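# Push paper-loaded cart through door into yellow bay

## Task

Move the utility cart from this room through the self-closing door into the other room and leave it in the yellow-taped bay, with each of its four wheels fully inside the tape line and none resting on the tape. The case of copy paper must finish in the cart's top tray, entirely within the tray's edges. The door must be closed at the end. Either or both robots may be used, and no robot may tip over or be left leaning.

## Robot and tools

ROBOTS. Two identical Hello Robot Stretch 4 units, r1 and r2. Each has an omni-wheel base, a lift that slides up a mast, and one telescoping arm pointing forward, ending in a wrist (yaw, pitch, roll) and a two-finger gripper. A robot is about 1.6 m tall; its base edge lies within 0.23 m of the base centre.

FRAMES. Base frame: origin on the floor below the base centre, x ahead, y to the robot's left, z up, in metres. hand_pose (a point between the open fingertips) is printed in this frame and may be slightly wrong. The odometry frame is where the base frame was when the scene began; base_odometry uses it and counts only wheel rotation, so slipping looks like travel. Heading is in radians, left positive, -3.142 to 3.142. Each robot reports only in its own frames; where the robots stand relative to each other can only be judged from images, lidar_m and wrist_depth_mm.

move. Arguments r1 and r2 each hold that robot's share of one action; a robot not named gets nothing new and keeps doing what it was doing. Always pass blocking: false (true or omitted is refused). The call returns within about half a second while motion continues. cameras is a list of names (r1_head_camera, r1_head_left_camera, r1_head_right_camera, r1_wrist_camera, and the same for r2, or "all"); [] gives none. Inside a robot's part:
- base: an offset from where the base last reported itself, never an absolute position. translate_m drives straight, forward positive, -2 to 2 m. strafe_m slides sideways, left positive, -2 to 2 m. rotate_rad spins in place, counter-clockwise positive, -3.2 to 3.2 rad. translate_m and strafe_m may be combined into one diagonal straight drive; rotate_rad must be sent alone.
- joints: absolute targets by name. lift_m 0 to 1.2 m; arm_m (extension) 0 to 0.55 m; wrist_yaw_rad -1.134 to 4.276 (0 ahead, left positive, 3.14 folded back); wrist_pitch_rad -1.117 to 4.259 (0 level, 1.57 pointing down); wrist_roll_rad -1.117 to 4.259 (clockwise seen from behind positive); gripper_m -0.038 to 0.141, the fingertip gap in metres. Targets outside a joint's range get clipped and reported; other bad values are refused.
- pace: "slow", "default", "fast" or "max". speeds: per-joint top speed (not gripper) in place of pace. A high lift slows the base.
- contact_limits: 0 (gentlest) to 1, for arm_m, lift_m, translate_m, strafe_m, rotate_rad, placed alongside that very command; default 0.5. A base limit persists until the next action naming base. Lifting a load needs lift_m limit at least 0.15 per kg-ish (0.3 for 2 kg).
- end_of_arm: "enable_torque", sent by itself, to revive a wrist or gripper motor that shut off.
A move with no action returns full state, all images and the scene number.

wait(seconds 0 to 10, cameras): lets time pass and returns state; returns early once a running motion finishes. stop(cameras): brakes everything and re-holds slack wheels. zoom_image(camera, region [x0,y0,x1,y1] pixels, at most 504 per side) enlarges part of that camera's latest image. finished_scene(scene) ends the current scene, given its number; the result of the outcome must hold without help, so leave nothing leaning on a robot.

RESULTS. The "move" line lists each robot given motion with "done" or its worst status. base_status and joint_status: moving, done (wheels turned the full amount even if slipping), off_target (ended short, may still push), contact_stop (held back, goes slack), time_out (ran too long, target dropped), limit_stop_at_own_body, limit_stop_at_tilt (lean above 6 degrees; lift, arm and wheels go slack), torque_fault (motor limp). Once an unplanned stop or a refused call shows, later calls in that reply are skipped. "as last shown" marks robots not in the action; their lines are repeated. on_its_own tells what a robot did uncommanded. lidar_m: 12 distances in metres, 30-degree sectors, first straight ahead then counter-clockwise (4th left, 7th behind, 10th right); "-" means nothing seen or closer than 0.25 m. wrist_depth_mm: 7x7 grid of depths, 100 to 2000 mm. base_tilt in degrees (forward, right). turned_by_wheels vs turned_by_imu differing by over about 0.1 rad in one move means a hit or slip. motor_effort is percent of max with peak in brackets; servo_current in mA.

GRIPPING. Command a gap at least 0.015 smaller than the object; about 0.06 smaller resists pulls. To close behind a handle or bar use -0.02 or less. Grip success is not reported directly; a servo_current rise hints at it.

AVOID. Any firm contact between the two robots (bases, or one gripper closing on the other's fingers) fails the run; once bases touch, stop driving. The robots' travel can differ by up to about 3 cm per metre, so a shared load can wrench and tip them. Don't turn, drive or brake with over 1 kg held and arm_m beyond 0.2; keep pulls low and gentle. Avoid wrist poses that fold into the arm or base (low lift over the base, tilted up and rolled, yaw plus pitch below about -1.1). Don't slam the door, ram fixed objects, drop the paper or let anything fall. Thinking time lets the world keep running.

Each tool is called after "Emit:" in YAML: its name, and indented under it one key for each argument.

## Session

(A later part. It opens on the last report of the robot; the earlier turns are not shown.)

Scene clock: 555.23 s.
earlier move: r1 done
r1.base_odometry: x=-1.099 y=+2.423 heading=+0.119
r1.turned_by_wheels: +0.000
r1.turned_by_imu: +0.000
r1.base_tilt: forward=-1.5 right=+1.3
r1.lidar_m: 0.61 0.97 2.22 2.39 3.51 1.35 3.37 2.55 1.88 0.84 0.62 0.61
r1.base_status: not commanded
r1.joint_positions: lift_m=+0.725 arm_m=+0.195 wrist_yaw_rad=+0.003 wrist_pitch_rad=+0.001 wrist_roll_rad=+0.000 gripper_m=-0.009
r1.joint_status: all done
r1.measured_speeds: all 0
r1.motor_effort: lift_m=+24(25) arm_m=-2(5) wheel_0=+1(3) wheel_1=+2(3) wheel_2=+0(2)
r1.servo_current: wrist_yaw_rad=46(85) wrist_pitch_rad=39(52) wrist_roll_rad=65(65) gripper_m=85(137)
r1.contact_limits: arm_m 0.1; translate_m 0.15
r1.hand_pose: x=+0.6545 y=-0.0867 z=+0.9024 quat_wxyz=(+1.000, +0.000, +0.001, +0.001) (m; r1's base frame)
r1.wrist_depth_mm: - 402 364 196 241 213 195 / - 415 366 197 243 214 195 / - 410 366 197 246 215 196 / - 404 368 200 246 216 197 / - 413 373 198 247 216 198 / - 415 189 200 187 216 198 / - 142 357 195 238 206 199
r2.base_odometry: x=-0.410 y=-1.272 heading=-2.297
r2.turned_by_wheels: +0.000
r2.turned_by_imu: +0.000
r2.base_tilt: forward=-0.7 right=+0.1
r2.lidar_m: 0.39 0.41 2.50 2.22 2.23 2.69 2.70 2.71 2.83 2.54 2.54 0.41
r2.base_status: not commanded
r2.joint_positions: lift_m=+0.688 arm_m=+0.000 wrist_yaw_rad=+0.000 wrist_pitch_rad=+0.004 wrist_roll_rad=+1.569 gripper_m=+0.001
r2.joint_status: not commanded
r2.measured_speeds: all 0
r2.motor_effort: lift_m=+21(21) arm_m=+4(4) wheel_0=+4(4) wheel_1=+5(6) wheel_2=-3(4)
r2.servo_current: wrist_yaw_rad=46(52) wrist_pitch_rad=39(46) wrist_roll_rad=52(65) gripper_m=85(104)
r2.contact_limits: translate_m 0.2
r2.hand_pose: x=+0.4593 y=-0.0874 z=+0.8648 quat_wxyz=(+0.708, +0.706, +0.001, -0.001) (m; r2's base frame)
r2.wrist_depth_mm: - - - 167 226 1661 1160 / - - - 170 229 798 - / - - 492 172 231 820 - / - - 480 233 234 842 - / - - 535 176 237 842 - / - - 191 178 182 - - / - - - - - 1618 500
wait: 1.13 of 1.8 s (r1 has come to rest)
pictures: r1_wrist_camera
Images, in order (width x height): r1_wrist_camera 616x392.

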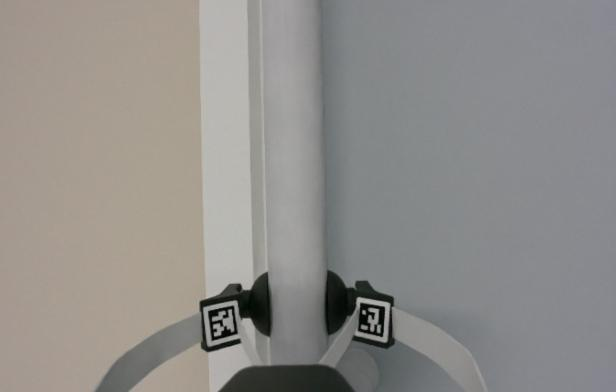

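Emit:
move:
  blocking: false
  r1: {"base": {"translate_m": -0.273, "strafe_m": 0.112}, "pace": "slow", "contact_limits": {"translate_m": 0.5, "strafe_m": 0.5}}

Emit:
wait:
  seconds: 1.2

Emit:
wait:
  seconds: 3
  cameras: ["r1_wrist_camera", "r1_head_camera"]

r1: "contact_limits": translate_m and strafe_m are given together and make one move, which takes one limit: state it under one of them only
Scene clock: 568.77 s.
r1.base_odometry: x=-1.099 y=+2.423 heading=+0.119
r1.turned_by_wheels: +0.000
r1.turned_by_imu: +0.000
r1.base_tilt: forward=-1.5 right=+1.3
r1.lidar_m: 0.61 0.97 2.22 2.36 3.46 1.38 3.33 2.57 1.88 0.81 0.62 0.58
r1.base_status: not commanded
r1.joint_positions: lift_m=+0.725 arm_m=+0.195 wrist_yaw_rad=+0.003 wrist_pitch_rad=+0.001 wrist_roll_rad=+0.000 gripper_m=-0.009
r1.joint_status: all done
r1.measured_speeds: all 0
r1.motor_effort: lift_m=+24(25) arm_m=-4(5) wheel_0=+1(3) wheel_1=+2(3) wheel_2=+0(2)
r1.servo_current: wrist_yaw_rad=59(85) wrist_pitch_rad=39(52) wrist_roll_rad=52(65) gripper_m=85(137)
r1.contact_limits: arm_m 0.1; translate_m 0.15
r1.hand_pose: x=+0.6545 y=-0.0867 z=+0.9024 quat_wxyz=(+1.000, +0.000, +0.001, +0.001) (m; r1's base frame)
r1.wrist_depth_mm: - 402 362 196 242 211 194 / - 413 364 197 243 214 195 / - 407 368 198 245 215 196 / - 407 370 200 247 216 197 / - 407 373 199 247 216 198 / - 413 189 198 186 216 198 / - 142 353 195 238 206 198
r2.base_odometry: x=-0.410 y=-1.272 heading=-2.297
r2.turned_by_wheels: +0.000
r2.turned_by_imu: +0.000
r2.base_tilt: forward=-0.7 right=+0.1
r2.lidar_m: 0.39 0.46 2.47 2.22 2.25 2.74 2.71 2.71 2.85 2.53 2.54 0.43
r2.base_status: not commanded
r2.joint_positions: lift_m=+0.688 arm_m=+0.000 wrist_yaw_rad=+0.000 wrist_pitch_rad=+0.004 wrist_roll_rad=+1.569 gripper_m=+0.001
r2.joint_status: not commanded
r2.measured_speeds: all 0
r2.motor_effort: lift_m=+21(21) arm_m=+4(4) wheel_0=+3(4) wheel_1=+5(6) wheel_2=-3(4)
r2.servo_current: wrist_yaw_rad=33(52) wrist_pitch_rad=46(46) wrist_roll_rad=46(65) gripper_m=98(104)
r2.contact_limits: translate_m 0.2
r2.hand_pose: x=+0.4593 y=-0.0874 z=+0.8648 quat_wxyz=(+0.708, +0.706, +0.001, -0.001) (m; r2's base frame)
r2.wrist_depth_mm: - - - 167 226 1661 1160 / - - - 170 228 798 - / - - 492 173 231 820 - / - - 480 232 235 842 - / - - 539 177 237 842 - / - - 191 178 183 - - / - - - - - 1661 508
pictures: none

not run: a call was refused earlier in this reply.

not run: a call was refused earlier in this reply.

Emit:
move:
  blocking: false
  r1: {"base": {"translate_m": -0.273, "strafe_m": 0.112}, "pace": "slow", "contact_limits": {"translate_m": 0.5}}

Emit:
wait:
  seconds: 1.2

Emit:
wait:
  seconds: 3
  cameras: ["r1_wrist_camera", "r1_head_camera"]

Scene clock: 572.53 s.
move: r1 moving
r1.base_odometry: x=-1.112 y=+2.426 heading=+0.119
r1.turned_by_wheels: +0.000
r1.turned_by_imu: -0.001
r1.base_tilt: forward=-1.5 right=+1.3
r1.lidar_m: 0.63 1.00 2.22 2.38 3.48 1.34 3.36 2.57 1.96 0.86 0.65 0.62
r1.base_status: translate_m moving; strafe_m moving
r1.joint_positions: lift_m=+0.725 arm_m=+0.195 wrist_yaw_rad=+0.003 wrist_pitch_rad=+0.001 wrist_roll_rad=+0.000 gripper_m=-0.009
r1.joint_status: not commanded
r1.measured_speeds: translate_m=-0.048 strafe_m=+0.019 rotate_rad=-0.001 lift_m=+0.000 arm_m=+0.000 wrist_yaw_rad=+0.000 wrist_pitch_rad=+0.000 wrist_roll_rad=+0.000
r1.motor_effort: lift_m=+24(25) arm_m=-4(4) wheel_0=-10(10) wheel_1=-2(6) wheel_2=+8(9)
r1.servo_current: wrist_yaw_rad=72(72) wrist_pitch_rad=39(46) wrist_roll_rad=26(52) gripper_m=72(85)
r1.contact_limits: arm_m 0.1; translate_m 0.5
r1.hand_pose: x=+0.6545 y=-0.0867 z=+0.9024 quat_wxyz=(+1.000, +0.000, +0.001, +0.001) (m; r1's base frame)
r1.wrist_depth_mm: - 413 375 210 253 223 203 / - 415 377 211 254 224 205 / - 415 382 211 255 224 206 / - 421 382 210 257 225 207 / - 418 375 210 257 226 207 / - 413 193 206 186 226 207 / - 140 179 206 250 216 208
r2.base_odometry: x=-0.410 y=-1.272 heading=-2.297
r2.turned_by_wheels: +0.000
r2.turned_by_imu: +0.000
r2.base_tilt: forward=-0.7 right=+0.1
r2.lidar_m: 0.41 0.42 2.50 2.22 2.24 2.73 2.70 2.74 2.81 2.53 2.56 0.43
r2.base_status: not commanded
r2.joint_positions: lift_m=+0.688 arm_m=+0.000 wrist_yaw_rad=+0.000 wrist_pitch_rad=+0.004 wrist_roll_rad=+1.569 gripper_m=+0.001
r2.joint_status: not commanded
r2.measured_speeds: all 0
r2.motor_effort: lift_m=+21(21) arm_m=+4(4) wheel_0=+3(3) wheel_1=+5(6) wheel_2=-3(3)
r2.servo_current: wrist_yaw_rad=46(59) wrist_pitch_rad=39(46) wrist_roll_rad=46(59) gripper_m=91(98)
r2.contact_limits: translate_m 0.2
r2.hand_pose: x=+0.4593 y=-0.0874 z=+0.8648 quat_wxyz=(+0.708, +0.706, +0.001, -0.001) (m; r2's base frame)
r2.wrist_depth_mm: - - - 167 225 1661 1160 / - - - 170 228 798 - / - - 492 172 232 820 - / - - 477 233 235 831 - / - - 535 177 236 842 - / - - 191 178 182 - - / - - - - - 1576 508
pictures: none

Scene clock: 573.73 s.
earlier move: r1 moving
r1.base_odometry: x=-1.219 y=+2.456 heading=+0.119
r1.turned_by_wheels: +0.000
r1.turned_by_imu: +0.000
r1.base_tilt: forward=-1.6 right=+1.3
r1.lidar_m: 0.73 1.16 2.25 2.40 3.51 1.25 1.44 2.52 2.25 0.96 0.75 0.71
r1.base_status: translate_m moving; strafe_m moving
r1.joint_positions: lift_m=+0.725 arm_m=+0.195 wrist_yaw_rad=+0.001 wrist_pitch_rad=+0.001 wrist_roll_rad=+0.000 gripper_m=-0.009
r1.joint_status: not commanded
r1.measured_speeds: translate_m=-0.092 strafe_m=+0.038 rotate_rad=+0.004 lift_m=+0.000 arm_m=+0.000 wrist_yaw_rad=+0.000 wrist_pitch_rad=+0.000 wrist_roll_rad=+0.000
r1.motor_effort: lift_m=+24(25) arm_m=-3(4) wheel_0=-6(11) wheel_1=-5(7) wheel_2=+4(9)
r1.servo_current: wrist_yaw_rad=59(72) wrist_pitch_rad=46(46) wrist_roll_rad=52(65) gripper_m=46(91)
r1.contact_limits: arm_m 0.1; translate_m 0.5
r1.hand_pose: x=+0.6544 y=-0.0870 z=+0.9024 quat_wxyz=(+1.000, +0.000, +0.001, +0.001) (m; r1's base frame)
r1.wrist_depth_mm: - - - 319 353 324 291 / - - - 413 359 320 294 / - - - 410 357 322 291 / - - - 410 359 322 297 / - - - 312 362 324 297 / - - 185 195 349 324 300 / - - 162 150 170 314 298
r2.base_odometry: x=-0.410 y=-1.272 heading=-2.297
r2.turned_by_wheels: +0.000
r2.turned_by_imu: +0.000
r2.base_tilt: forward=-0.6 right=+0.1
r2.lidar_m: 0.38 0.43 2.45 2.21 2.24 2.73 2.70 2.71 2.81 2.53 2.55 0.42
r2.base_status: not commanded
r2.joint_positions: lift_m=+0.688 arm_m=+0.000 wrist_yaw_rad=+0.000 wrist_pitch_rad=+0.004 wrist_roll_rad=+1.569 gripper_m=+0.001
r2.joint_status: not commanded
r2.measured_speeds: all 0
r2.motor_effort: lift_m=+21(21) arm_m=+4(4) wheel_0=+3(3) wheel_1=+5(6) wheel_2=-3(4)
r2.servo_current: wrist_yaw_rad=52(65) wrist_pitch_rad=39(46) wrist_roll_rad=46(59) gripper_m=98(98)
r2.contact_limits: translate_m 0.2
r2.hand_pose: x=+0.4593 y=-0.0874 z=+0.8648 quat_wxyz=(+0.708, +0.706, +0.001, -0.001) (m; r2's base frame)
r2.wrist_depth_mm: - - - 167 226 1661 1138 / - - - 170 229 788 - / - - 492 173 230 820 - / - - 477 233 235 831 - / - - 539 177 236 842 - / - - 191 178 182 - - / - - - - - 1618 512
wait: 1.20 s; no rest
pictures: none

Scene clock: 576.20 s.
earlier move: r1 done
r1.base_odometry: x=-1.384 y=+2.501 heading=+0.119
r1.turned_by_wheels: +0.000
r1.turned_by_imu: +0.000
r1.base_tilt: forward=-1.6 right=+1.3
r1.lidar_m: 0.89 1.41 2.26 2.44 3.56 1.08 1.26 2.50 2.44 1.20 0.91 0.89
r1.base_status: done
r1.joint_positions: lift_m=+0.725 arm_m=+0.195 wrist_yaw_rad=+0.001 wrist_pitch_rad=+0.001 wrist_roll_rad=+0.000 gripper_m=-0.009
r1.joint_status: not commanded
r1.measured_speeds: all 0
r1.motor_effort: lift_m=+24(25) arm_m=-4(4) wheel_0=-4(11) wheel_1=-2(7) wheel_2=+3(9)
r1.servo_current: wrist_yaw_rad=33(72) wrist_pitch_rad=46(52) wrist_roll_rad=39(65) gripper_m=52(91)
r1.contact_limits: arm_m 0.1; translate_m 0.5
r1.hand_pose: x=+0.6544 y=-0.0870 z=+0.9024 quat_wxyz=(+1.000, +0.000, +0.001, +0.001) (m; r1's base frame)
r1.wrist_depth_mm: - - - - 517 477 430 / - - - - 508 473 430 / - - - - 512 480 430 / - - - - 512 477 430 / - - - - 521 480 433 / - - 184 195 517 480 436 / - - 163 135 152 466 433
r2.base_odometry: x=-0.410 y=-1.272 heading=-2.297
r2.turned_by_wheels: +0.000
r2.turned_by_imu: +0.000
r2.base_tilt: forward=-0.7 right=+0.1
r2.lidar_m: 0.40 0.43 2.50 2.23 2.25 2.70 2.71 2.72 2.83 2.52 2.52 0.42
r2.base_status: not commanded
r2.joint_positions: lift_m=+0.688 arm_m=+0.000 wrist_yaw_rad=+0.000 wrist_pitch_rad=+0.004 wrist_roll_rad=+1.569 gripper_m=+0.001
r2.joint_status: not commanded
r2.measured_speeds: all 0
r2.motor_effort: lift_m=+21(21) arm_m=+4(4) wheel_0=+3(4) wheel_1=+5(6) wheel_2=-3(4)
r2.servo_current: wrist_yaw_rad=52(65) wrist_pitch_rad=39(52) wrist_roll_rad=33(65) gripper_m=91(98)
r2.contact_limits: translate_m 0.2
r2.hand_pose: x=+0.4593 y=-0.0874 z=+0.8648 quat_wxyz=(+0.708, +0.706, +0.001, -0.001) (m; r2's base frame)
r2.wrist_depth_mm: - - - 167 225 1661 1160 / - - - 170 229 798 - / - - 492 172 231 831 - / - - 477 233 236 831 - / - - 535 177 236 842 - / - - 190 179 183 - - / - - - - - 1576 512
wait: 2.47 of 3 s (r1 has come to rest)
pictures: r1_head_camera, r1_wrist_camera
Images, in order (width x height): r1_head_camera 420x560, r1_wrist_camera 616x392.

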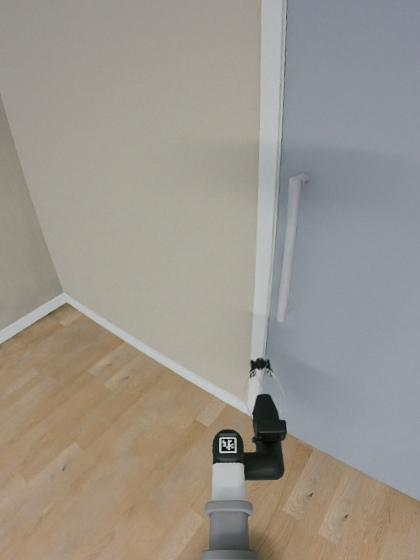

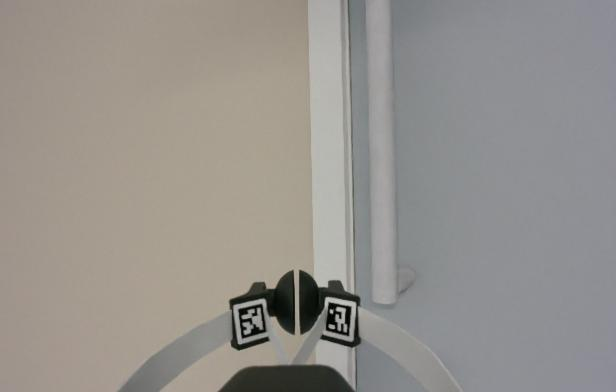

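Emit:
move:
  blocking: false
  r1: {"base": {"rotate_rad": -0.28}, "joints": {"gripper_m": 0.08}}

Emit:
wait:
  seconds: 1.0

Emit:
move:
  blocking: false
  r1: {"base": {"translate_m": 0.165, "strafe_m": 0.151}, "contact_limits": {"translate_m": 0.2}}

Emit:
wait:
  seconds: 1.8
  cameras: ["r1_wrist_camera"]

Scene clock: 592.53 s.
move: r1 moving
r1.base_odometry: x=-1.384 y=+2.501 heading=-0.100
r1.turned_by_wheels: -0.219
r1.turned_by_imu: -0.221
r1.base_tilt: forward=-1.6 right=+1.3
r1.lidar_m: 0.90 1.14 2.28 2.31 2.93 1.07 1.11 2.66 2.46 1.51 0.97 0.89
r1.base_status: rotate_rad moving
r1.joint_positions: lift_m=+0.725 arm_m=+0.195 wrist_yaw_rad=+0.001 wrist_pitch_rad=+0.001 wrist_roll_rad=+0.000 gripper_m=+0.012
r1.joint_status: gripper_m moving
r1.measured_speeds: translate_m=+0.000 strafe_m=+0.000 rotate_rad=-0.523 lift_m=+0.000 arm_m=+0.000 wrist_yaw_rad=+0.000 wrist_pitch_rad=+0.000 wrist_roll_rad=+0.000
r1.motor_effort: lift_m=+24(25) arm_m=-2(4) wheel_0=+5(7) wheel_1=+2(9) wheel_2=+1(8)
r1.servo_current: wrist_yaw_rad=59(59) wrist_pitch_rad=46(46) wrist_roll_rad=26(65) gripper_m=85(85)
r1.contact_limits: arm_m 0.1
r1.hand_pose: x=+0.6544 y=-0.0870 z=+0.9024 quat_wxyz=(+1.000, +0.000, +0.001, +0.001) (m; r1's base frame)
r1.wrist_depth_mm: - - 554 521 480 445 413 / - - 554 535 488 442 418 / - - 559 530 484 445 421 / - - 492 535 488 445 421 / - - 488 535 492 452 418 / - - 185 207 477 449 421 / - 135 172 517 181 442 421
r2: as last shown
r2.base_tilt: forward=-0.6 right=+0.0
r2.lidar_m: 0.39 0.42 2.49 2.22 2.23 2.72 2.71 2.71 2.81 2.49 2.54 0.44
r2.motor_effort: lift_m=+20(21) arm_m=+4(4) wheel_0=+3(3) wheel_1=+5(5) wheel_2=-3(4)
r2.servo_current: wrist_yaw_rad=59(59) wrist_pitch_rad=46(46) wrist_roll_rad=46(52) gripper_m=91(104)
r2.contact_limits: translate_m 0.2
r2.wrist_depth_mm: - - - 168 225 1661 1160 / - - - 170 229 809 - / - - 496 173 232 831 - / - - 477 233 235 831 - / - - 535 177 236 854 - / - - 190 178 182 - - / - - - - - 1576 512
pictures: none

Scene clock: 593.53 s.
earlier move: r1 moving
r1.base_odometry: x=-1.384 y=+2.501 heading=-0.161
r1.turned_by_wheels: -0.060
r1.turned_by_imu: -0.061
r1.base_tilt: forward=-1.6 right=+1.3
r1.lidar_m: 0.89 1.10 2.09 2.28 2.80 1.05 1.08 2.77 2.44 1.64 1.03 0.89
r1.base_status: done
r1.joint_positions: lift_m=+0.725 arm_m=+0.195 wrist_yaw_rad=+0.001 wrist_pitch_rad=+0.001 wrist_roll_rad=+0.000 gripper_m=+0.080
r1.joint_status: gripper_m moving
r1.measured_speeds: all 0
r1.motor_effort: lift_m=+24(25) arm_m=-2(4) wheel_0=+2(7) wheel_1=+0(9) wheel_2=+1(8)
r1.servo_current: wrist_yaw_rad=46(65) wrist_pitch_rad=39(52) wrist_roll_rad=46(65) gripper_m=46(104)
r1.contact_limits: arm_m 0.1
r1.hand_pose: x=+0.6544 y=-0.0870 z=+0.9024 quat_wxyz=(+1.000, +0.000, +0.001, +0.001) (m; r1's base frame)
r1.wrist_depth_mm: - - 539 508 473 445 418 / - - 544 508 480 445 421 / - - 544 508 477 449 424 / - - 549 512 480 449 427 / - - 549 512 484 449 421 / - - 211 517 196 449 427 / - 150 549 144 484 442 430
r2.base_odometry: x=-0.410 y=-1.272 heading=-2.297
r2.turned_by_wheels: +0.000
r2.turned_by_imu: +0.000
r2.base_tilt: forward=-0.7 right=+0.1
r2.lidar_m: 0.41 0.41 2.46 2.22 2.23 2.71 2.70 2.74 2.85 2.53 2.55 0.44
r2.base_status: not commanded
r2.joint_positions: lift_m=+0.688 arm_m=+0.000 wrist_yaw_rad=+0.000 wrist_pitch_rad=+0.004 wrist_roll_rad=+1.569 gripper_m=+0.001
r2.joint_status: not commanded
r2.measured_speeds: all 0
r2.motor_effort: lift_m=+21(21) arm_m=+4(4) wheel_0=+3(3) wheel_1=+5(6) wheel_2=-3(4)
r2.servo_current: wrist_yaw_rad=52(59) wrist_pitch_rad=39(46) wrist_roll_rad=52(59) gripper_m=91(104)
r2.contact_limits: translate_m 0.2
r2.hand_pose: x=+0.4593 y=-0.0874 z=+0.8648 quat_wxyz=(+0.708, +0.706, +0.001, -0.001) (m; r2's base frame)
r2.wrist_depth_mm: - - - 167 225 1708 1160 / - - - 170 229 788 - / - - 500 173 231 820 - / - - 480 234 235 842 - / - - 535 177 237 866 - / - - 191 179 182 - - / - - - - - 1576 508
wait: 1.00 s; no rest
pictures: none

Scene clock: 594.03 s.
earlier move: r1 done
move: r1 moving
r1.base_odometry: x=-1.356 y=+2.519 heading=-0.161
r1.turned_by_wheels: +0.000
r1.turned_by_imu: +0.000
r1.base_tilt: forward=-1.6 right=+1.3
r1.lidar_m: 0.86 1.08 2.07 2.27 2.73 1.10 1.09 2.79 2.48 1.62 1.00 0.88
r1.base_status: translate_m moving; strafe_m moving
r1.joint_positions: lift_m=+0.725 arm_m=+0.195 wrist_yaw_rad=+0.001 wrist_pitch_rad=+0.001 wrist_roll_rad=+0.000 gripper_m=+0.080
r1.joint_status: all done
r1.measured_speeds: translate_m=+0.094 strafe_m=+0.086 rotate_rad=+0.001 lift_m=+0.000 arm_m=+0.000 wrist_yaw_rad=+0.000 wrist_pitch_rad=+0.000 wrist_roll_rad=+0.000
r1.motor_effort: lift_m=+24(25) arm_m=-2(2) wheel_0=-4(6) wheel_1=+11(11) wheel_2=-8(8)
r1.servo_current: wrist_yaw_rad=46(65) wrist_pitch_rad=33(46) wrist_roll_rad=46(52) gripper_m=39(52)
r1.contact_limits: arm_m 0.1; translate_m 0.2
r1.hand_pose: x=+0.6544 y=-0.0870 z=+0.9024 quat_wxyz=(+1.000, +0.000, +0.001, +0.001) (m; r1's base frame)
r1.wrist_depth_mm: - - 530 496 459 433 413 / - - 525 496 462 433 407 / - - 521 496 469 436 415 / - - 525 500 466 439 413 / - - 530 504 462 442 415 / - - 211 508 195 433 418 / - 149 544 143 466 436 418
r2: as last shown
r2.lidar_m: 0.41 0.43 2.49 2.23 2.22 2.70 2.70 2.73 2.84 2.53 2.56 0.41
r2.motor_effort: lift_m=+21(21) arm_m=+4(4) wheel_0=+3(3) wheel_1=+5(5) wheel_2=-3(4)
r2.servo_current: wrist_yaw_rad=52(52) wrist_pitch_rad=46(46) wrist_roll_rad=39(59) gripper_m=91(98)
r2.contact_limits: translate_m 0.2
r2.wrist_depth_mm: - - - 167 225 1661 1160 / - - - 171 229 788 - / - - 496 172 231 831 - / - - 480 233 235 831 - / - - 535 176 236 854 - / - - 190 178 182 - - / - - - - - 1576 500
pictures: none

Scene clock: 595.67 s.
earlier move: r1 done
r1.base_odometry: x=-1.197 y=+2.624 heading=-0.161
r1.turned_by_wheels: +0.000
r1.turned_by_imu: +0.001
r1.base_tilt: forward=-1.6 right=+1.3
r1.lidar_m: 0.75 0.98 1.83 2.11 2.54 1.62 1.21 2.95 2.65 1.49 0.90 0.76
r1.base_status: done
r1.joint_positions: lift_m=+0.725 arm_m=+0.195 wrist_yaw_rad=+0.001 wrist_pitch_rad=+0.001 wrist_roll_rad=+0.000 gripper_m=+0.080
r1.joint_status: all done
r1.measured_speeds: all 0
r1.motor_effort: lift_m=+24(25) arm_m=-2(3) wheel_0=-3(6) wheel_1=+1(11) wheel_2=-1(8)
r1.servo_current: wrist_yaw_rad=46(72) wrist_pitch_rad=46(46) wrist_roll_rad=39(72) gripper_m=33(52)
r1.contact_limits: arm_m 0.1; translate_m 0.2
r1.hand_pose: x=+0.6544 y=-0.0870 z=+0.9024 quat_wxyz=(+1.000, +0.000, +0.001, +0.001) (m; r1's base frame)
r1.wrist_depth_mm: - - 449 387 370 345 329 / - - 445 389 370 345 330 / - - 445 392 375 345 330 / - - - 389 375 347 327 / - - - 392 375 349 327 / - - 198 357 195 345 332 / - 149 184 143 373 342 330
r2.base_odometry: x=-0.410 y=-1.272 heading=-2.297
r2.turned_by_wheels: +0.000
r2.turned_by_imu: +0.000
r2.base_tilt: forward=-0.7 right=+0.1
r2.lidar_m: 0.41 0.42 2.47 2.22 2.23 2.70 2.70 2.72 2.82 2.50 2.56 0.43
r2.base_status: not commanded
r2.joint_positions: lift_m=+0.688 arm_m=+0.000 wrist_yaw_rad=+0.000 wrist_pitch_rad=+0.004 wrist_roll_rad=+1.569 gripper_m=+0.001
r2.joint_status: not commanded
r2.measured_speeds: all 0
r2.motor_effort: lift_m=+20(21) arm_m=+4(4) wheel_0=+3(4) wheel_1=+5(6) wheel_2=-3(4)
r2.servo_current: wrist_yaw_rad=52(65) wrist_pitch_rad=39(52) wrist_roll_rad=52(59) gripper_m=98(104)
r2.contact_limits: translate_m 0.2
r2.hand_pose: x=+0.4593 y=-0.0874 z=+0.8648 quat_wxyz=(+0.708, +0.706, +0.001, -0.001) (m; r2's base frame)
r2.wrist_depth_mm: - - - 167 225 1618 1138 / - - - 170 228 809 - / - - 500 173 231 820 - / - - 477 233 235 831 - / - - 535 177 237 831 - / - - 191 179 182 - - / - - - - - 1618 508
wait: 1.63 of 1.8 s (r1 has come to rest)
pictures: r1_wrist_camera
Images, in order (width x height): r1_wrist_camera 616x392.

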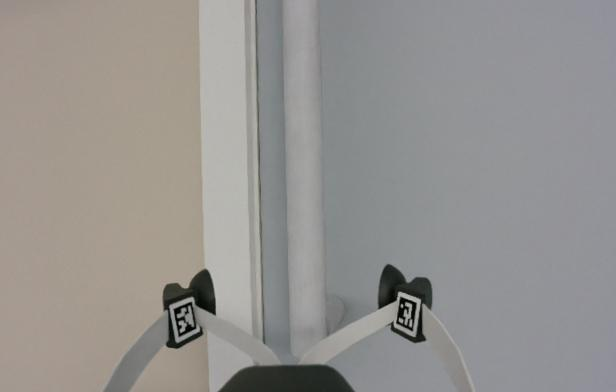

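Emit:
move:
  blocking: false
  r1: {"base": {"translate_m": 0.166, "strafe_m": -0.004}, "pace": "slow", "contact_limits": {"translate_m": 0.1}}

Emit:
wait:
  seconds: 2.4
  cameras: ["r1_wrist_camera"]

Scene clock: 612.80 s.
move: r1 moving
r1.base_odometry: x=-1.184 y=+2.622 heading=-0.161
r1.turned_by_wheels: +0.000
r1.turned_by_imu: +0.000
r1.base_tilt: forward=-1.6 right=+1.3
r1.lidar_m: 0.73 0.94 1.88 2.08 2.53 1.61 1.21 2.95 2.63 1.43 0.88 0.78
r1.base_status: translate_m moving; strafe_m moving
r1.joint_positions: lift_m=+0.725 arm_m=+0.195 wrist_yaw_rad=+0.001 wrist_pitch_rad=+0.001 wrist_roll_rad=+0.000 gripper_m=+0.080
r1.joint_status: not commanded
r1.measured_speeds: translate_m=+0.049 strafe_m=-0.001 rotate_rad=-0.003 lift_m=+0.000 arm_m=+0.000 wrist_yaw_rad=+0.000 wrist_pitch_rad=+0.000 wrist_roll_rad=+0.000
r1.motor_effort: lift_m=+24(25) arm_m=-3(3) wheel_0=+6(6) wheel_1=+2(5) wheel_2=-7(7)
r1.servo_current: wrist_yaw_rad=46(65) wrist_pitch_rad=46(52) wrist_roll_rad=46(52) gripper_m=46(52)
r1.contact_limits: arm_m 0.1; translate_m 0.1
r1.hand_pose: x=+0.6544 y=-0.0870 z=+0.9024 quat_wxyz=(+1.000, +0.000, +0.001, +0.001) (m; r1's base frame)
r1.wrist_depth_mm: - 452 433 322 359 336 317 / - - 436 377 362 336 319 / - - 436 382 366 336 317 / - - 436 379 364 338 319 / - - 442 382 364 340 320 / - - 200 349 195 340 322 / - 149 445 143 364 334 325
r2: as last shown
r2.base_tilt: forward=-0.6 right=+0.1
r2.lidar_m: 0.39 0.43 2.48 2.22 2.20 2.69 2.69 2.72 2.82 2.54 2.53 0.44
r2.motor_effort: lift_m=+21(21) arm_m=+4(5) wheel_0=+3(3) wheel_1=+5(6) wheel_2=-3(4)
r2.servo_current: wrist_yaw_rad=46(52) wrist_pitch_rad=46(46) wrist_roll_rad=46(59) gripper_m=91(104)
r2.contact_limits: translate_m 0.2
r2.wrist_depth_mm: - - - 168 226 1661 1160 / - - - 170 229 798 - / - - 496 172 231 831 - / - - 477 234 236 831 - / - - 535 177 237 831 - / - - 190 178 182 - - / - - - - - 1618 508
pictures: none

Scene clock: 615.20 s.
earlier move: r1 contact_stop
r1.base_odometry: x=-1.051 y=+2.598 heading=-0.195
r1.turned_by_wheels: -0.034
r1.turned_by_imu: -0.033
r1.base_tilt: forward=-1.5 right=+1.3
r1.lidar_m: 0.58 0.82 1.44 2.06 2.46 2.25 1.34 3.06 2.68 1.26 0.77 0.64
r1.base_status: translate_m contact_stop; strafe_m contact_stop
r1.joint_positions: lift_m=+0.725 arm_m=+0.195 wrist_yaw_rad=-0.001 wrist_pitch_rad=+0.001 wrist_roll_rad=+0.000 gripper_m=+0.080
r1.joint_status: not commanded
r1.measured_speeds: translate_m=-0.025 strafe_m=+0.005 rotate_rad=-0.020 lift_m=+0.000 arm_m=+0.001 wrist_yaw_rad=+0.025 wrist_pitch_rad=+0.000 wrist_roll_rad=+0.000
r1.on_its_own: the wheels are slack since a contact_stop
r1.motor_effort: lift_m=+24(25) arm_m=+6(8) wheel_0=+1(12) wheel_1=+1(6) wheel_2=-1(16)
r1.servo_current: wrist_yaw_rad=59(78) wrist_pitch_rad=39(52) wrist_roll_rad=39(72) gripper_m=46(52)
r1.contact_limits: arm_m 0.1; translate_m 0.1
r1.hand_pose: x=+0.6540 y=-0.0878 z=+0.9024 quat_wxyz=(+1.000, +0.000, +0.001, -0.001) (m; r1's base frame)
r1.wrist_depth_mm: 320 - 268 243 234 219 209 / 320 304 268 244 234 219 209 / 322 304 271 245 236 220 211 / 324 304 179 248 236 220 211 / 325 - 180 249 234 221 211 / 324 303 181 249 193 222 211 / 329 181 274 156 234 218 212
r2.base_odometry: x=-0.410 y=-1.272 heading=-2.297
r2.turned_by_wheels: +0.000
r2.turned_by_imu: +0.000
r2.base_tilt: forward=-0.7 right=+0.0
r2.lidar_m: 0.39 0.43 2.47 2.23 2.21 2.72 2.71 2.73 2.80 2.51 2.57 0.44
r2.base_status: not commanded
r2.joint_positions: lift_m=+0.688 arm_m=+0.000 wrist_yaw_rad=+0.000 wrist_pitch_rad=+0.004 wrist_roll_rad=+1.569 gripper_m=+0.001
r2.joint_status: not commanded
r2.measured_speeds: all 0
r2.motor_effort: lift_m=+21(21) arm_m=+4(5) wheel_0=+3(4) wheel_1=+5(6) wheel_2=-3(4)
r2.servo_current: wrist_yaw_rad=46(59) wrist_pitch_rad=46(46) wrist_roll_rad=52(65) gripper_m=91(104)
r2.contact_limits: translate_m 0.2
r2.hand_pose: x=+0.4593 y=-0.0874 z=+0.8648 quat_wxyz=(+0.708, +0.706, +0.001, -0.001) (m; r2's base frame)
r2.wrist_depth_mm: - - - 167 225 1661 1160 / - - - 170 229 788 - / - - 492 172 230 820 - / - - 477 233 234 842 - / - - 539 177 237 854 - / - - 191 179 182 - - / - - - - - 1618 508
wait: 2.40 s; no rest
pictures: r1_wrist_camera
Images, in order (width x height): r1_wrist_camera 616x392.

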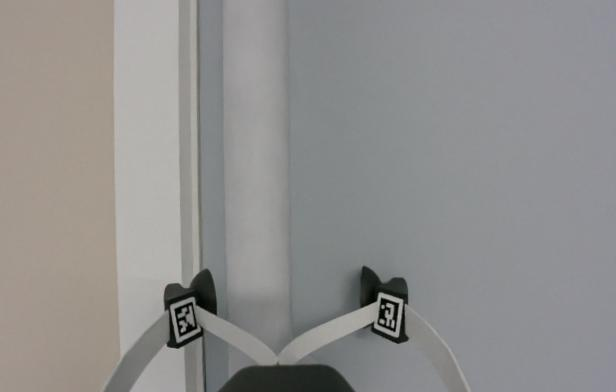

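Emit:
move:
  blocking: false
  r1: {"base": {"translate_m": -0.01, "strafe_m": 0.018}, "joints": {"gripper_m": 0.055}, "pace": "slow", "contact_limits": {"translate_m": 0.2}}

Emit:
wait:
  seconds: 0.9
  cameras: ["r1_wrist_camera"]

Scene clock: 625.57 s.
earlier move: r1 contact_stop
move: r1 moving
r1.base_odometry: x=-1.056 y=+2.611 heading=-0.190
r1.turned_by_wheels: +0.005
r1.turned_by_imu: +0.004
r1.base_tilt: forward=-1.6 right=+1.3
r1.lidar_m: 0.60 0.80 1.51 2.06 2.42 2.26 1.34 3.04 2.69 1.30 0.77 0.66
r1.base_status: earlier translate_m contact_stop (by the wheels' count: +0.147 of +0.166); earlier strafe_m contact_stop (by the wheels' count: -0.001 of -0.004); translate_m moving; strafe_m moving
r1.joint_positions: lift_m=+0.725 arm_m=+0.195 wrist_yaw_rad=-0.001 wrist_pitch_rad=+0.001 wrist_roll_rad=+0.000 gripper_m=+0.071
r1.joint_status: gripper_m moving
r1.measured_speeds: translate_m=-0.021 strafe_m=+0.040 rotate_rad=+0.000 lift_m=+0.000 arm_m=+0.000 wrist_yaw_rad=+0.000 wrist_pitch_rad=+0.000 wrist_roll_rad=+0.000
r1.motor_effort: lift_m=+24(25) arm_m=+5(6) wheel_0=-4(7) wheel_1=+6(7) wheel_2=+3(4)
r1.servo_current: wrist_yaw_rad=52(59) wrist_pitch_rad=46(52) wrist_roll_rad=52(65) gripper_m=52(65)
r1.contact_limits: arm_m 0.1; translate_m 0.2
r1.hand_pose: x=+0.6541 y=-0.0876 z=+0.9024 quat_wxyz=(+1.000, +0.000, +0.001, +0.000) (m; r1's base frame)
r1.wrist_depth_mm: 329 312 276 182 243 228 216 / 334 312 278 182 244 229 219 / 338 310 281 188 247 230 220 / 340 312 282 183 246 230 220 / 338 317 278 188 247 230 221 / 338 314 193 185 191 230 221 / 342 310 285 143 246 224 221
r2: as last shown
r2.lidar_m: 0.40 0.44 2.50 2.20 2.22 2.74 2.69 2.72 2.81 2.52 2.54 0.42
r2.motor_effort: lift_m=+21(21) arm_m=+4(4) wheel_0=+3(3) wheel_1=+5(5) wheel_2=-3(3)
r2.servo_current: wrist_yaw_rad=46(52) wrist_pitch_rad=46(46) wrist_roll_rad=46(59) gripper_m=98(98)
r2.contact_limits: translate_m 0.2
r2.wrist_depth_mm: - - - 168 226 1661 1160 / - - - 170 228 809 - / - - 496 172 231 820 - / - - 477 233 235 831 - / - - 535 177 238 854 - / - - 190 178 182 - - / - - - - - 1576 508
pictures: none

Scene clock: 626.43 s.
earlier move: r1 done
r1.base_odometry: x=-1.058 y=+2.619 heading=-0.190
r1.turned_by_wheels: +0.000
r1.turned_by_imu: +0.000
r1.base_tilt: forward=-1.6 right=+1.3
r1.lidar_m: 0.59 0.82 1.50 2.03 2.40 2.24 1.34 3.07 2.69 1.30 0.76 0.66
r1.base_status: done
r1.joint_positions: lift_m=+0.725 arm_m=+0.195 wrist_yaw_rad=-0.001 wrist_pitch_rad=+0.001 wrist_roll_rad=+0.000 gripper_m=+0.055
r1.joint_status: all done
r1.measured_speeds: all 0
r1.motor_effort: lift_m=+24(25) arm_m=+5(6) wheel_0=-4(7) wheel_1=+2(7) wheel_2=+3(4)
r1.servo_current: wrist_yaw_rad=39(65) wrist_pitch_rad=39(52) wrist_roll_rad=46(65) gripper_m=39(65)
r1.contact_limits: arm_m 0.1; translate_m 0.2
r1.hand_pose: x=+0.6541 y=-0.0876 z=+0.9024 quat_wxyz=(+1.000, +0.000, +0.001, +0.000) (m; r1's base frame)
r1.wrist_depth_mm: 338 315 282 189 251 234 224 / 342 317 285 190 250 235 224 / 342 317 285 188 251 235 224 / 347 319 286 190 252 238 225 / 347 320 287 190 252 236 226 / 347 322 193 191 192 236 224 / 353 320 287 142 251 233 227
r2.base_odometry: x=-0.410 y=-1.272 heading=-2.297
r2.turned_by_wheels: +0.000
r2.turned_by_imu: +0.000
r2.base_tilt: forward=-0.7 right=+0.0
r2.lidar_m: 0.40 0.40 2.47 2.22 2.24 2.72 2.68 2.73 2.84 2.54 2.54 0.42
r2.base_status: not commanded
r2.joint_positions: lift_m=+0.688 arm_m=+0.000 wrist_yaw_rad=+0.000 wrist_pitch_rad=+0.004 wrist_roll_rad=+1.569 gripper_m=+0.001
r2.joint_status: not commanded
r2.measured_speeds: all 0
r2.motor_effort: lift_m=+21(21) arm_m=+4(4) wheel_0=+3(4) wheel_1=+5(6) wheel_2=-3(4)
r2.servo_current: wrist_yaw_rad=39(59) wrist_pitch_rad=46(52) wrist_roll_rad=46(59) gripper_m=91(104)
r2.contact_limits: translate_m 0.2
r2.hand_pose: x=+0.4593 y=-0.0874 z=+0.8648 quat_wxyz=(+0.708, +0.706, +0.001, -0.001) (m; r2's base frame)
r2.wrist_depth_mm: - - - 167 226 1661 1182 / - - - 170 229 788 - / - - 492 172 231 831 - / - - 480 233 235 831 - / - - 535 177 236 854 - / - - 190 178 182 - - / - - - - - 1576 508
wait: 0.87 of 0.9 s (r1 has come to rest)
pictures: r1_wrist_camera
Images, in order (width x height): r1_wrist_camera 616x392.

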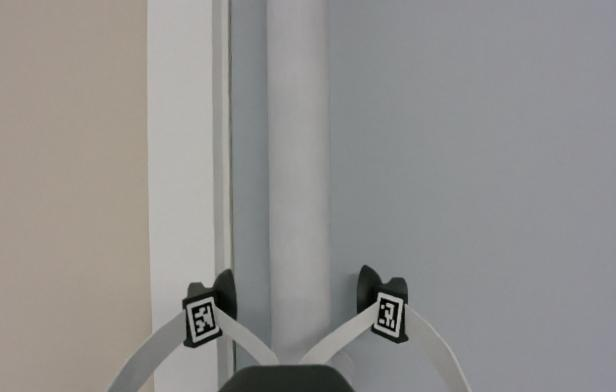

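Emit:
move:
  blocking: false
  r1: {"base": {"translate_m": 0.04}, "pace": "slow", "contact_limits": {"translate_m": 0.15}}

Emit:
wait:
  seconds: 1.0
  cameras: ["r1_wrist_camera"]

Emit:
move:
  blocking: false
  r1: {"joints": {"gripper_m": -0.035}}

Emit:
wait:
  seconds: 1.8
  cameras: ["r1_wrist_camera"]

Scene clock: 632.30 s.
move: r1 moving
r1.base_odometry: x=-1.046 y=+2.617 heading=-0.190
r1.turned_by_wheels: +0.000
r1.turned_by_imu: +0.000
r1.base_tilt: forward=-1.6 right=+1.3
r1.lidar_m: 0.58 0.80 1.48 2.01 2.41 2.22 1.35 3.06 2.71 1.29 0.74 0.65
r1.base_status: translate_m moving
r1.joint_positions: lift_m=+0.725 arm_m=+0.195 wrist_yaw_rad=-0.001 wrist_pitch_rad=+0.001 wrist_roll_rad=+0.000 gripper_m=+0.055
r1.joint_status: not commanded
r1.measured_speeds: translate_m=+0.048 strafe_m=+0.000 rotate_rad=+0.001 lift_m=+0.000 arm_m=+0.000 wrist_yaw_rad=+0.000 wrist_pitch_rad=+0.000 wrist_roll_rad=+0.000
r1.motor_effort: lift_m=+24(25) arm_m=+5(5) wheel_0=+3(5) wheel_1=+6(7) wheel_2=-6(6)
r1.servo_current: wrist_yaw_rad=39(65) wrist_pitch_rad=46(52) wrist_roll_rad=65(65) gripper_m=46(52)
r1.contact_limits: arm_m 0.1; translate_m 0.15
r1.hand_pose: x=+0.6541 y=-0.0876 z=+0.9024 quat_wxyz=(+1.000, +0.000, +0.001, +0.000) (m; r1's base frame)
r1.wrist_depth_mm: 330 309 272 177 240 225 214 / 330 306 276 178 243 226 216 / 329 309 276 180 242 227 216 / 330 306 273 180 242 227 216 / 336 310 274 180 244 225 217 / 336 310 193 180 192 229 219 / 340 306 273 143 242 224 219
r2: as last shown
r2.base_tilt: forward=-0.7 right=+0.1
r2.lidar_m: 0.41 0.44 2.48 2.22 2.21 2.69 2.69 2.71 2.82 2.54 2.54 0.42
r2.motor_effort: lift_m=+21(21) arm_m=+4(4) wheel_0=+3(4) wheel_1=+5(5) wheel_2=-4(4)
r2.servo_current: wrist_yaw_rad=59(59) wrist_pitch_rad=46(52) wrist_roll_rad=46(59) gripper_m=98(98)
r2.contact_limits: translate_m 0.2
r2.wrist_depth_mm: - - - 167 226 1661 1138 / - - - 170 228 798 - / - - 496 173 231 831 - / - - 477 233 235 831 - / - - 535 177 237 831 - / - - 191 178 182 - - / - - - - - 1576 508
pictures: none

Scene clock: 633.30 s.
earlier move: r1 contact_stop
r1.base_odometry: x=-1.038 y=+2.617 heading=-0.226
r1.turned_by_wheels: -0.037
r1.turned_by_imu: -0.031
r1.base_tilt: forward=-1.6 right=+1.2
r1.lidar_m: 0.59 0.75 1.36 2.03 2.37 2.25 1.34 3.15 2.73 1.31 0.76 0.66
r1.base_status: translate_m contact_stop
r1.joint_positions: lift_m=+0.725 arm_m=+0.195 wrist_yaw_rad=-0.001 wrist_pitch_rad=+0.001 wrist_roll_rad=+0.000 gripper_m=+0.055
r1.joint_status: not commanded
r1.measured_speeds: translate_m=-0.001 strafe_m=+0.000 rotate_rad=-0.001 lift_m=+0.000 arm_m=+0.000 wrist_yaw_rad=+0.000 wrist_pitch_rad=+0.000 wrist_roll_rad=+0.000
r1.on_its_own: the wheels are slack since a contact_stop
r1.motor_effort: lift_m=+24(25) arm_m=+6(9) wheel_0=+1(9) wheel_1=-1(7) wheel_2=+0(17)
r1.servo_current: wrist_yaw_rad=59(85) wrist_pitch_rad=39(52) wrist_roll_rad=52(65) gripper_m=39(52)
r1.contact_limits: arm_m 0.1; translate_m 0.15
r1.hand_pose: x=+0.6540 y=-0.0878 z=+0.9024 quat_wxyz=(+1.000, +0.000, +0.001, -0.001) (m; r1's base frame)
r1.wrist_depth_mm: 307 - 266 241 232 218 209 / 310 294 266 240 233 220 210 / 312 - 264 242 234 221 211 / 314 298 264 243 234 220 211 / 312 297 266 176 233 221 212 / 314 297 185 177 196 222 212 / 312 293 268 147 232 218 213
r2.base_odometry: x=-0.410 y=-1.272 heading=-2.297
r2.turned_by_wheels: +0.000
r2.turned_by_imu: +0.000
r2.base_tilt: forward=-0.7 right=+0.0
r2.lidar_m: 0.41 0.43 2.48 2.23 2.24 2.70 2.70 2.72 2.81 2.52 2.54 0.42
r2.base_status: not commanded
r2.joint_positions: lift_m=+0.688 arm_m=+0.000 wrist_yaw_rad=+0.000 wrist_pitch_rad=+0.004 wrist_roll_rad=+1.569 gripper_m=+0.001
r2.joint_status: not commanded
r2.measured_speeds: all 0
r2.motor_effort: lift_m=+21(21) arm_m=+3(4) wheel_0=+3(4) wheel_1=+5(5) wheel_2=-3(4)
r2.servo_current: wrist_yaw_rad=46(59) wrist_pitch_rad=39(52) wrist_roll_rad=59(65) gripper_m=91(104)
r2.contact_limits: translate_m 0.2
r2.hand_pose: x=+0.4593 y=-0.0874 z=+0.8648 quat_wxyz=(+0.708, +0.706, +0.001, -0.001) (m; r2's base frame)
r2.wrist_depth_mm: - - - 167 226 1708 1182 / - - - 171 228 798 - / - - 496 173 232 831 - / - - 477 234 236 831 - / - - 535 177 237 854 - / - - 190 179 183 - - / - - - - - 1618 508
wait: 1.00 s; no rest
pictures: r1_wrist_camera
Images, in order (width x height): r1_wrist_camera 616x392.

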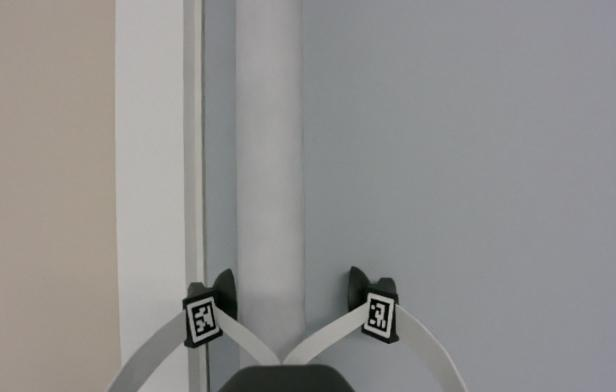

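not run: a stop that you did not command came earlier in this reply.

not run: a stop that you did not command came earlier in this reply.

Emit:
move:
  blocking: false
  r1: {"base": {"translate_m": -0.1}}

Emit:
wait:
  seconds: 0.8

Emit:
move:
  blocking: false
  r1: {"base": {"rotate_rad": -0.235}}

Emit:
wait:
  seconds: 0.8

Emit:
move:
  blocking: false
  r1: {"base": {"strafe_m": 0.19}}

Emit:
wait:
  seconds: 1.5
  cameras: ["r1_wrist_camera"]

Scene clock: 668.57 s.
earlier move: r1 contact_stop
move: r1 moving
r1.base_odometry: x=-1.069 y=+2.624 heading=-0.227
r1.turned_by_wheels: +0.000
r1.turned_by_imu: +0.000
r1.base_tilt: forward=-1.6 right=+1.3
r1.lidar_m: 0.63 0.80 1.41 2.02 2.37 2.26 1.32 3.13 2.72 1.42 0.78 0.67
r1.base_status: earlier translate_m contact_stop (by the wheels' count: +0.020 of +0.040); translate_m moving
r1.joint_positions: lift_m=+0.725 arm_m=+0.195 wrist_yaw_rad=-0.001 wrist_pitch_rad=+0.001 wrist_roll_rad=+0.000 gripper_m=+0.055
r1.joint_status: not commanded
r1.measured_speeds: translate_m=-0.122 strafe_m=+0.000 rotate_rad=-0.002 lift_m=+0.000 arm_m=+0.000 wrist_yaw_rad=+0.000 wrist_pitch_rad=+0.000 wrist_roll_rad=+0.000
r1.motor_effort: lift_m=+24(24) arm_m=+5(6) wheel_0=-6(6) wheel_1=-4(9) wheel_2=+8(9)
r1.servo_current: wrist_yaw_rad=39(52) wrist_pitch_rad=46(46) wrist_roll_rad=39(59) gripper_m=39(52)
r1.contact_limits: arm_m 0.1
r1.hand_pose: x=+0.6541 y=-0.0877 z=+0.9024 quat_wxyz=(+1.000, +0.000, +0.001, -0.001) (m; r1's base frame)
r1.wrist_depth_mm: 340 320 291 203 256 242 232 / 342 322 291 267 257 242 233 / 342 322 291 267 258 244 233 / 343 324 293 270 259 244 232 / 343 325 294 204 260 247 234 / 347 325 193 270 191 247 236 / 349 320 296 143 259 242 234
r2: as last shown
r2.base_tilt: forward=-0.7 right=+0.1
r2.lidar_m: 0.38 0.45 2.49 2.22 2.22 2.71 2.69 2.71 2.84 2.53 2.53 0.43
r2.motor_effort: lift_m=+21(21) arm_m=+4(4) wheel_0=+3(3) wheel_1=+5(5) wheel_2=-3(3)
r2.servo_current: wrist_yaw_rad=52(52) wrist_pitch_rad=39(46) wrist_roll_rad=46(59) gripper_m=98(98)
r2.contact_limits: translate_m 0.2
r2.wrist_depth_mm: - - - 167 225 1618 1160 / - - - 170 229 788 - / - - 492 173 231 831 - / - - 480 233 234 842 - / - - 535 177 237 854 - / - - 190 179 182 - - / - - - - - 1661 504
pictures: none

Scene clock: 669.37 s.
earlier move: r1 moving
r1.base_odometry: x=-1.136 y=+2.640 heading=-0.227
r1.turned_by_wheels: +0.000
r1.turned_by_imu: +0.000
r1.base_tilt: forward=-1.6 right=+1.2
r1.lidar_m: 0.68 0.88 1.56 2.06 2.39 2.19 1.25 3.10 2.67 1.54 0.89 0.74
r1.base_status: translate_m moving
r1.joint_positions: lift_m=+0.725 arm_m=+0.195 wrist_yaw_rad=-0.001 wrist_pitch_rad=+0.001 wrist_roll_rad=+0.000 gripper_m=+0.055
r1.joint_status: not commanded
r1.measured_speeds: all 0
r1.motor_effort: lift_m=+24(24) arm_m=+5(6) wheel_0=-2(7) wheel_1=+2(9) wheel_2=+0(9)
r1.servo_current: wrist_yaw_rad=59(72) wrist_pitch_rad=39(52) wrist_roll_rad=46(72) gripper_m=39(52)
r1.contact_limits: arm_m 0.1
r1.hand_pose: x=+0.6541 y=-0.0877 z=+0.9024 quat_wxyz=(+1.000, +0.000, +0.001, -0.001) (m; r1's base frame)
r1.wrist_depth_mm: 418 397 364 336 324 307 294 / 421 397 366 338 329 309 296 / 430 397 366 340 327 310 296 / 427 399 364 340 329 310 298 / 427 397 366 340 329 314 298 / 430 402 194 338 190 314 298 / 424 399 366 143 327 304 300
r2.base_odometry: x=-0.410 y=-1.272 heading=-2.297
r2.turned_by_wheels: +0.000
r2.turned_by_imu: +0.000
r2.base_tilt: forward=-0.7 right=+0.0
r2.lidar_m: 0.41 0.42 2.50 2.21 2.24 2.73 2.68 2.73 2.80 2.54 2.54 0.43
r2.base_status: not commanded
r2.joint_positions: lift_m=+0.688 arm_m=+0.000 wrist_yaw_rad=+0.000 wrist_pitch_rad=+0.004 wrist_roll_rad=+1.569 gripper_m=+0.001
r2.joint_status: not commanded
r2.measured_speeds: all 0
r2.motor_effort: lift_m=+21(21) arm_m=+4(4) wheel_0=+3(3) wheel_1=+5(5) wheel_2=-3(4)
r2.servo_current: wrist_yaw_rad=52(59) wrist_pitch_rad=39(46) wrist_roll_rad=52(59) gripper_m=85(98)
r2.contact_limits: translate_m 0.2
r2.hand_pose: x=+0.4593 y=-0.0874 z=+0.8648 quat_wxyz=(+0.708, +0.706, +0.001, -0.001) (m; r2's base frame)
r2.wrist_depth_mm: - - - 167 225 1661 1160 / - - - 171 229 798 - / - - 496 173 232 820 - / - - 480 233 236 842 - / - - 535 177 238 854 - / - - 191 178 182 - - / - - - - - 1618 508
wait: 0.80 s; no rest
pictures: none

Scene clock: 669.87 s.
earlier move: r1 done
move: r1 moving
r1.base_odometry: x=-1.136 y=+2.640 heading=-0.428
r1.turned_by_wheels: -0.201
r1.turned_by_imu: -0.202
r1.base_tilt: forward=-1.6 right=+1.3
r1.lidar_m: 0.66 0.79 1.19 2.03 2.17 3.17 1.25 1.37 2.73 2.38 0.99 0.77
r1.base_status: rotate_rad moving
r1.joint_positions: lift_m=+0.725 arm_m=+0.195 wrist_yaw_rad=-0.001 wrist_pitch_rad=+0.001 wrist_roll_rad=+0.000 gripper_m=+0.055
r1.joint_status: not commanded
r1.measured_speeds: translate_m=+0.000 strafe_m=+0.000 rotate_rad=-0.402 lift_m=+0.000 arm_m=+0.000 wrist_yaw_rad=+0.000 wrist_pitch_rad=+0.000 wrist_roll_rad=+0.000
r1.motor_effort: lift_m=+24(24) arm_m=+5(5) wheel_0=+4(8) wheel_1=+0(8) wheel_2=+1(8)
r1.servo_current: wrist_yaw_rad=33(65) wrist_pitch_rad=33(46) wrist_roll_rad=39(59) gripper_m=46(46)
r1.contact_limits: arm_m 0.1
r1.hand_pose: x=+0.6541 y=-0.0877 z=+0.9024 quat_wxyz=(+1.000, +0.000, +0.001, -0.001) (m; r1's base frame)
r1.wrist_depth_mm: 268 347 345 338 334 329 329 / 353 347 342 340 334 332 330 / 272 351 345 342 334 332 330 / 271 347 347 342 336 336 329 / 270 349 347 343 338 332 330 / 272 349 195 343 192 332 330 / 272 276 347 143 340 334 330
r2: as last shown
r2.base_tilt: forward=-0.7 right=+0.1
r2.lidar_m: 0.41 0.42 2.49 2.23 2.23 2.68 2.69 2.71 2.84 2.53 2.54 0.44
r2.servo_current: wrist_yaw_rad=39(52) wrist_pitch_rad=39(46) wrist_roll_rad=59(59) gripper_m=98(98)
r2.contact_limits: translate_m 0.2
r2.wrist_depth_mm: - - - 167 225 1708 1138 / - - - 170 228 788 - / - - 496 172 232 820 - / - - 477 233 235 831 - / - - 539 177 237 842 - / - - 191 178 183 - - / - - - - - 1576 508
pictures: none

Scene clock: 670.33 s.
earlier move: r1 done
r1.base_odometry: x=-1.136 y=+2.640 heading=-0.461
r1.turned_by_wheels: -0.033
r1.turned_by_imu: -0.034
r1.base_tilt: forward=-1.6 right=+1.3
r1.lidar_m: 0.67 0.78 1.14 2.04 2.15 3.04 1.24 1.34 2.78 2.63 1.02 0.78
r1.base_status: done
r1.joint_positions: lift_m=+0.725 arm_m=+0.195 wrist_yaw_rad=-0.001 wrist_pitch_rad=+0.001 wrist_roll_rad=+0.000 gripper_m=+0.055
r1.joint_status: not commanded
r1.measured_speeds: all 0
r1.motor_effort: lift_m=+24(24) arm_m=+5(5) wheel_0=+2(8) wheel_1=+2(8) wheel_2=+1(8)
r1.servo_current: wrist_yaw_rad=65(65) wrist_pitch_rad=39(46) wrist_roll_rad=39(59) gripper_m=46(52)
r1.contact_limits: arm_m 0.1
r1.hand_pose: x=+0.6541 y=-0.0877 z=+0.9024 quat_wxyz=(+1.000, +0.000, +0.001, -0.001) (m; r1's base frame)
r1.wrist_depth_mm: 277 342 342 342 342 340 340 / 277 342 342 343 342 342 342 / 277 343 343 342 342 343 342 / 277 347 345 343 342 342 343 / 277 347 345 347 342 343 343 / 270 347 195 345 191 343 345 / 273 349 345 143 345 345 347
r2.base_odometry: x=-0.410 y=-1.272 heading=-2.297
r2.turned_by_wheels: +0.000
r2.turned_by_imu: +0.000
r2.base_tilt: forward=-0.7 right=+0.1
r2.lidar_m: 0.41 0.45 2.48 2.21 2.23 2.70 2.71 2.73 2.81 2.52 2.55 0.42
r2.base_status: not commanded
r2.joint_positions: lift_m=+0.688 arm_m=+0.000 wrist_yaw_rad=+0.000 wrist_pitch_rad=+0.004 wrist_roll_rad=+1.569 gripper_m=+0.001
r2.joint_status: not commanded
r2.measured_speeds: all 0
r2.motor_effort: lift_m=+21(21) arm_m=+4(4) wheel_0=+3(4) wheel_1=+5(5) wheel_2=-3(4)
r2.servo_current: wrist_yaw_rad=39(52) wrist_pitch_rad=39(46) wrist_roll_rad=39(59) gripper_m=98(98)
r2.contact_limits: translate_m 0.2
r2.hand_pose: x=+0.4593 y=-0.0874 z=+0.8648 quat_wxyz=(+0.708, +0.706, +0.001, -0.001) (m; r2's base frame)
r2.wrist_depth_mm: - - - 168 225 1661 1160 / - - - 170 229 788 - / - - 492 172 231 831 - / - - 480 234 235 842 - / - - 535 177 237 842 - / - - 191 178 182 - - / - - - - - 1618 504
wait: 0.47 of 0.8 s (r1 has come to rest)
pictures: none

Scene clock: 670.83 s.
move: r1 moving
r1.base_odometry: x=-1.120 y=+2.672 heading=-0.461
r1.turned_by_wheels: +0.000
r1.turned_by_imu: +0.000
r1.base_tilt: forward=-1.6 right=+1.2
r1.lidar_m: 0.69 0.78 1.15 2.00 2.10 2.98 1.26 1.31 2.81 2.63 1.05 0.78
r1.base_status: strafe_m moving
r1.joint_positions: lift_m=+0.725 arm_m=+0.195 wrist_yaw_rad=-0.001 wrist_pitch_rad=+0.001 wrist_roll_rad=+0.000 gripper_m=+0.055
r1.joint_status: not commanded
r1.measured_speeds: translate_m=+0.001 strafe_m=+0.140 rotate_rad=-0.005 lift_m=+0.000 arm_m=+0.000 wrist_yaw_rad=+0.000 wrist_pitch_rad=+0.000 wrist_roll_rad=+0.000
r1.motor_effort: lift_m=+24(24) arm_m=+5(5) wheel_0=-8(10) wheel_1=+9(10) wheel_2=+1(1)
r1.servo_current: wrist_yaw_rad=52(65) wrist_pitch_rad=39(52) wrist_roll_rad=59(65) gripper_m=39(52)
r1.contact_limits: arm_m 0.1
r1.hand_pose: x=+0.6541 y=-0.0877 z=+0.9024 quat_wxyz=(+1.000, +0.000, +0.001, -0.001) (m; r1's base frame)
r1.wrist_depth_mm: 266 343 343 342 342 342 340 / 265 345 345 345 343 343 342 / 267 345 345 345 343 342 345 / 268 345 347 345 347 343 343 / 270 347 345 345 347 345 345 / 351 349 195 349 191 349 345 / 349 272 349 143 349 345 345
r2: as last shown
r2.lidar_m: 0.41 0.43 2.47 2.22 2.23 2.70 2.70 2.73 2.83 2.52 2.55 0.44
r2.motor_effort: lift_m=+21(21) arm_m=+4(4) wheel_0=+3(3) wheel_1=+5(6) wheel_2=-3(4)
r2.servo_current: wrist_yaw_rad=59(59) wrist_pitch_rad=39(46) wrist_roll_rad=39(52) gripper_m=98(98)
r2.contact_limits: translate_m 0.2
r2.wrist_depth_mm: - - - 167 225 1618 1160 / - - - 170 229 798 - / - - 496 173 231 831 - / - - 477 232 235 842 - / - - 539 177 237 842 - / - - 190 179 182 - - / - - - - - 1576 508
pictures: none

Scene clock: 672.27 s.
earlier move: r1 done
r1.base_odometry: x=-1.051 y=+2.810 heading=-0.461
r1.turned_by_wheels: +0.000
r1.turned_by_imu: +0.001
r1.base_tilt: forward=-1.6 right=+1.3
r1.lidar_m: 0.67 0.79 1.16 1.85 1.96 2.80 1.42 1.29 2.97 2.63 1.06 0.81
r1.base_status: done
r1.joint_positions: lift_m=+0.725 arm_m=+0.195 wrist_yaw_rad=-0.001 wrist_pitch_rad=+0.001 wrist_roll_rad=+0.000 gripper_m=+0.055
r1.joint_status: not commanded
r1.measured_speeds: all 0
r1.motor_effort: lift_m=+24(25) arm_m=+4(5) wheel_0=-1(11) wheel_1=+0(12) wheel_2=+1(2)
r1.servo_current: wrist_yaw_rad=52(65) wrist_pitch_rad=46(52) wrist_roll_rad=59(72) gripper_m=39(52)
r1.contact_limits: arm_m 0.1
r1.hand_pose: x=+0.6541 y=-0.0877 z=+0.9024 quat_wxyz=(+1.000, +0.000, +0.001, -0.001) (m; r1's base frame)
r1.wrist_depth_mm: 355 351 349 268 345 342 338 / 355 353 349 347 342 342 336 / 357 353 349 347 345 342 338 / 357 355 351 271 347 342 340 / 357 357 353 349 347 345 338 / 359 359 193 272 190 343 338 / 362 357 189 143 349 343 343
r2.base_odometry: x=-0.410 y=-1.272 heading=-2.297
r2.turned_by_wheels: +0.000
r2.turned_by_imu: +0.000
r2.base_tilt: forward=-0.7 right=+0.1
r2.lidar_m: 0.40 0.44 2.48 2.22 2.24 2.71 2.71 2.71 2.81 2.53 2.53 0.44
r2.base_status: not commanded
r2.joint_positions: lift_m=+0.688 arm_m=+0.000 wrist_yaw_rad=+0.000 wrist_pitch_rad=+0.004 wrist_roll_rad=+1.569 gripper_m=+0.001
r2.joint_status: not commanded
r2.measured_speeds: all 0
r2.motor_effort: lift_m=+21(21) arm_m=+4(4) wheel_0=+3(4) wheel_1=+5(6) wheel_2=-4(4)
r2.servo_current: wrist_yaw_rad=59(65) wrist_pitch_rad=46(46) wrist_roll_rad=52(59) gripper_m=91(98)
r2.contact_limits: translate_m 0.2
r2.hand_pose: x=+0.4593 y=-0.0874 z=+0.8648 quat_wxyz=(+0.708, +0.706, +0.001, -0.001) (m; r2's base frame)
r2.wrist_depth_mm: - - - 167 225 1661 1160 / - - - 170 229 798 - / - - 496 173 232 820 - / - - 477 233 235 831 - / - - 535 177 238 842 - / - - 191 179 182 - - / - - - - - 1576 504
wait: 1.43 of 1.5 s (r1 has come to rest)
pictures: r1_wrist_camera
Images, in order (width x height): r1_wrist_camera 616x392.

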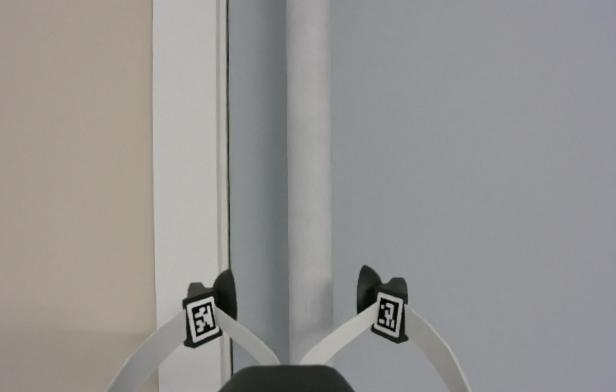

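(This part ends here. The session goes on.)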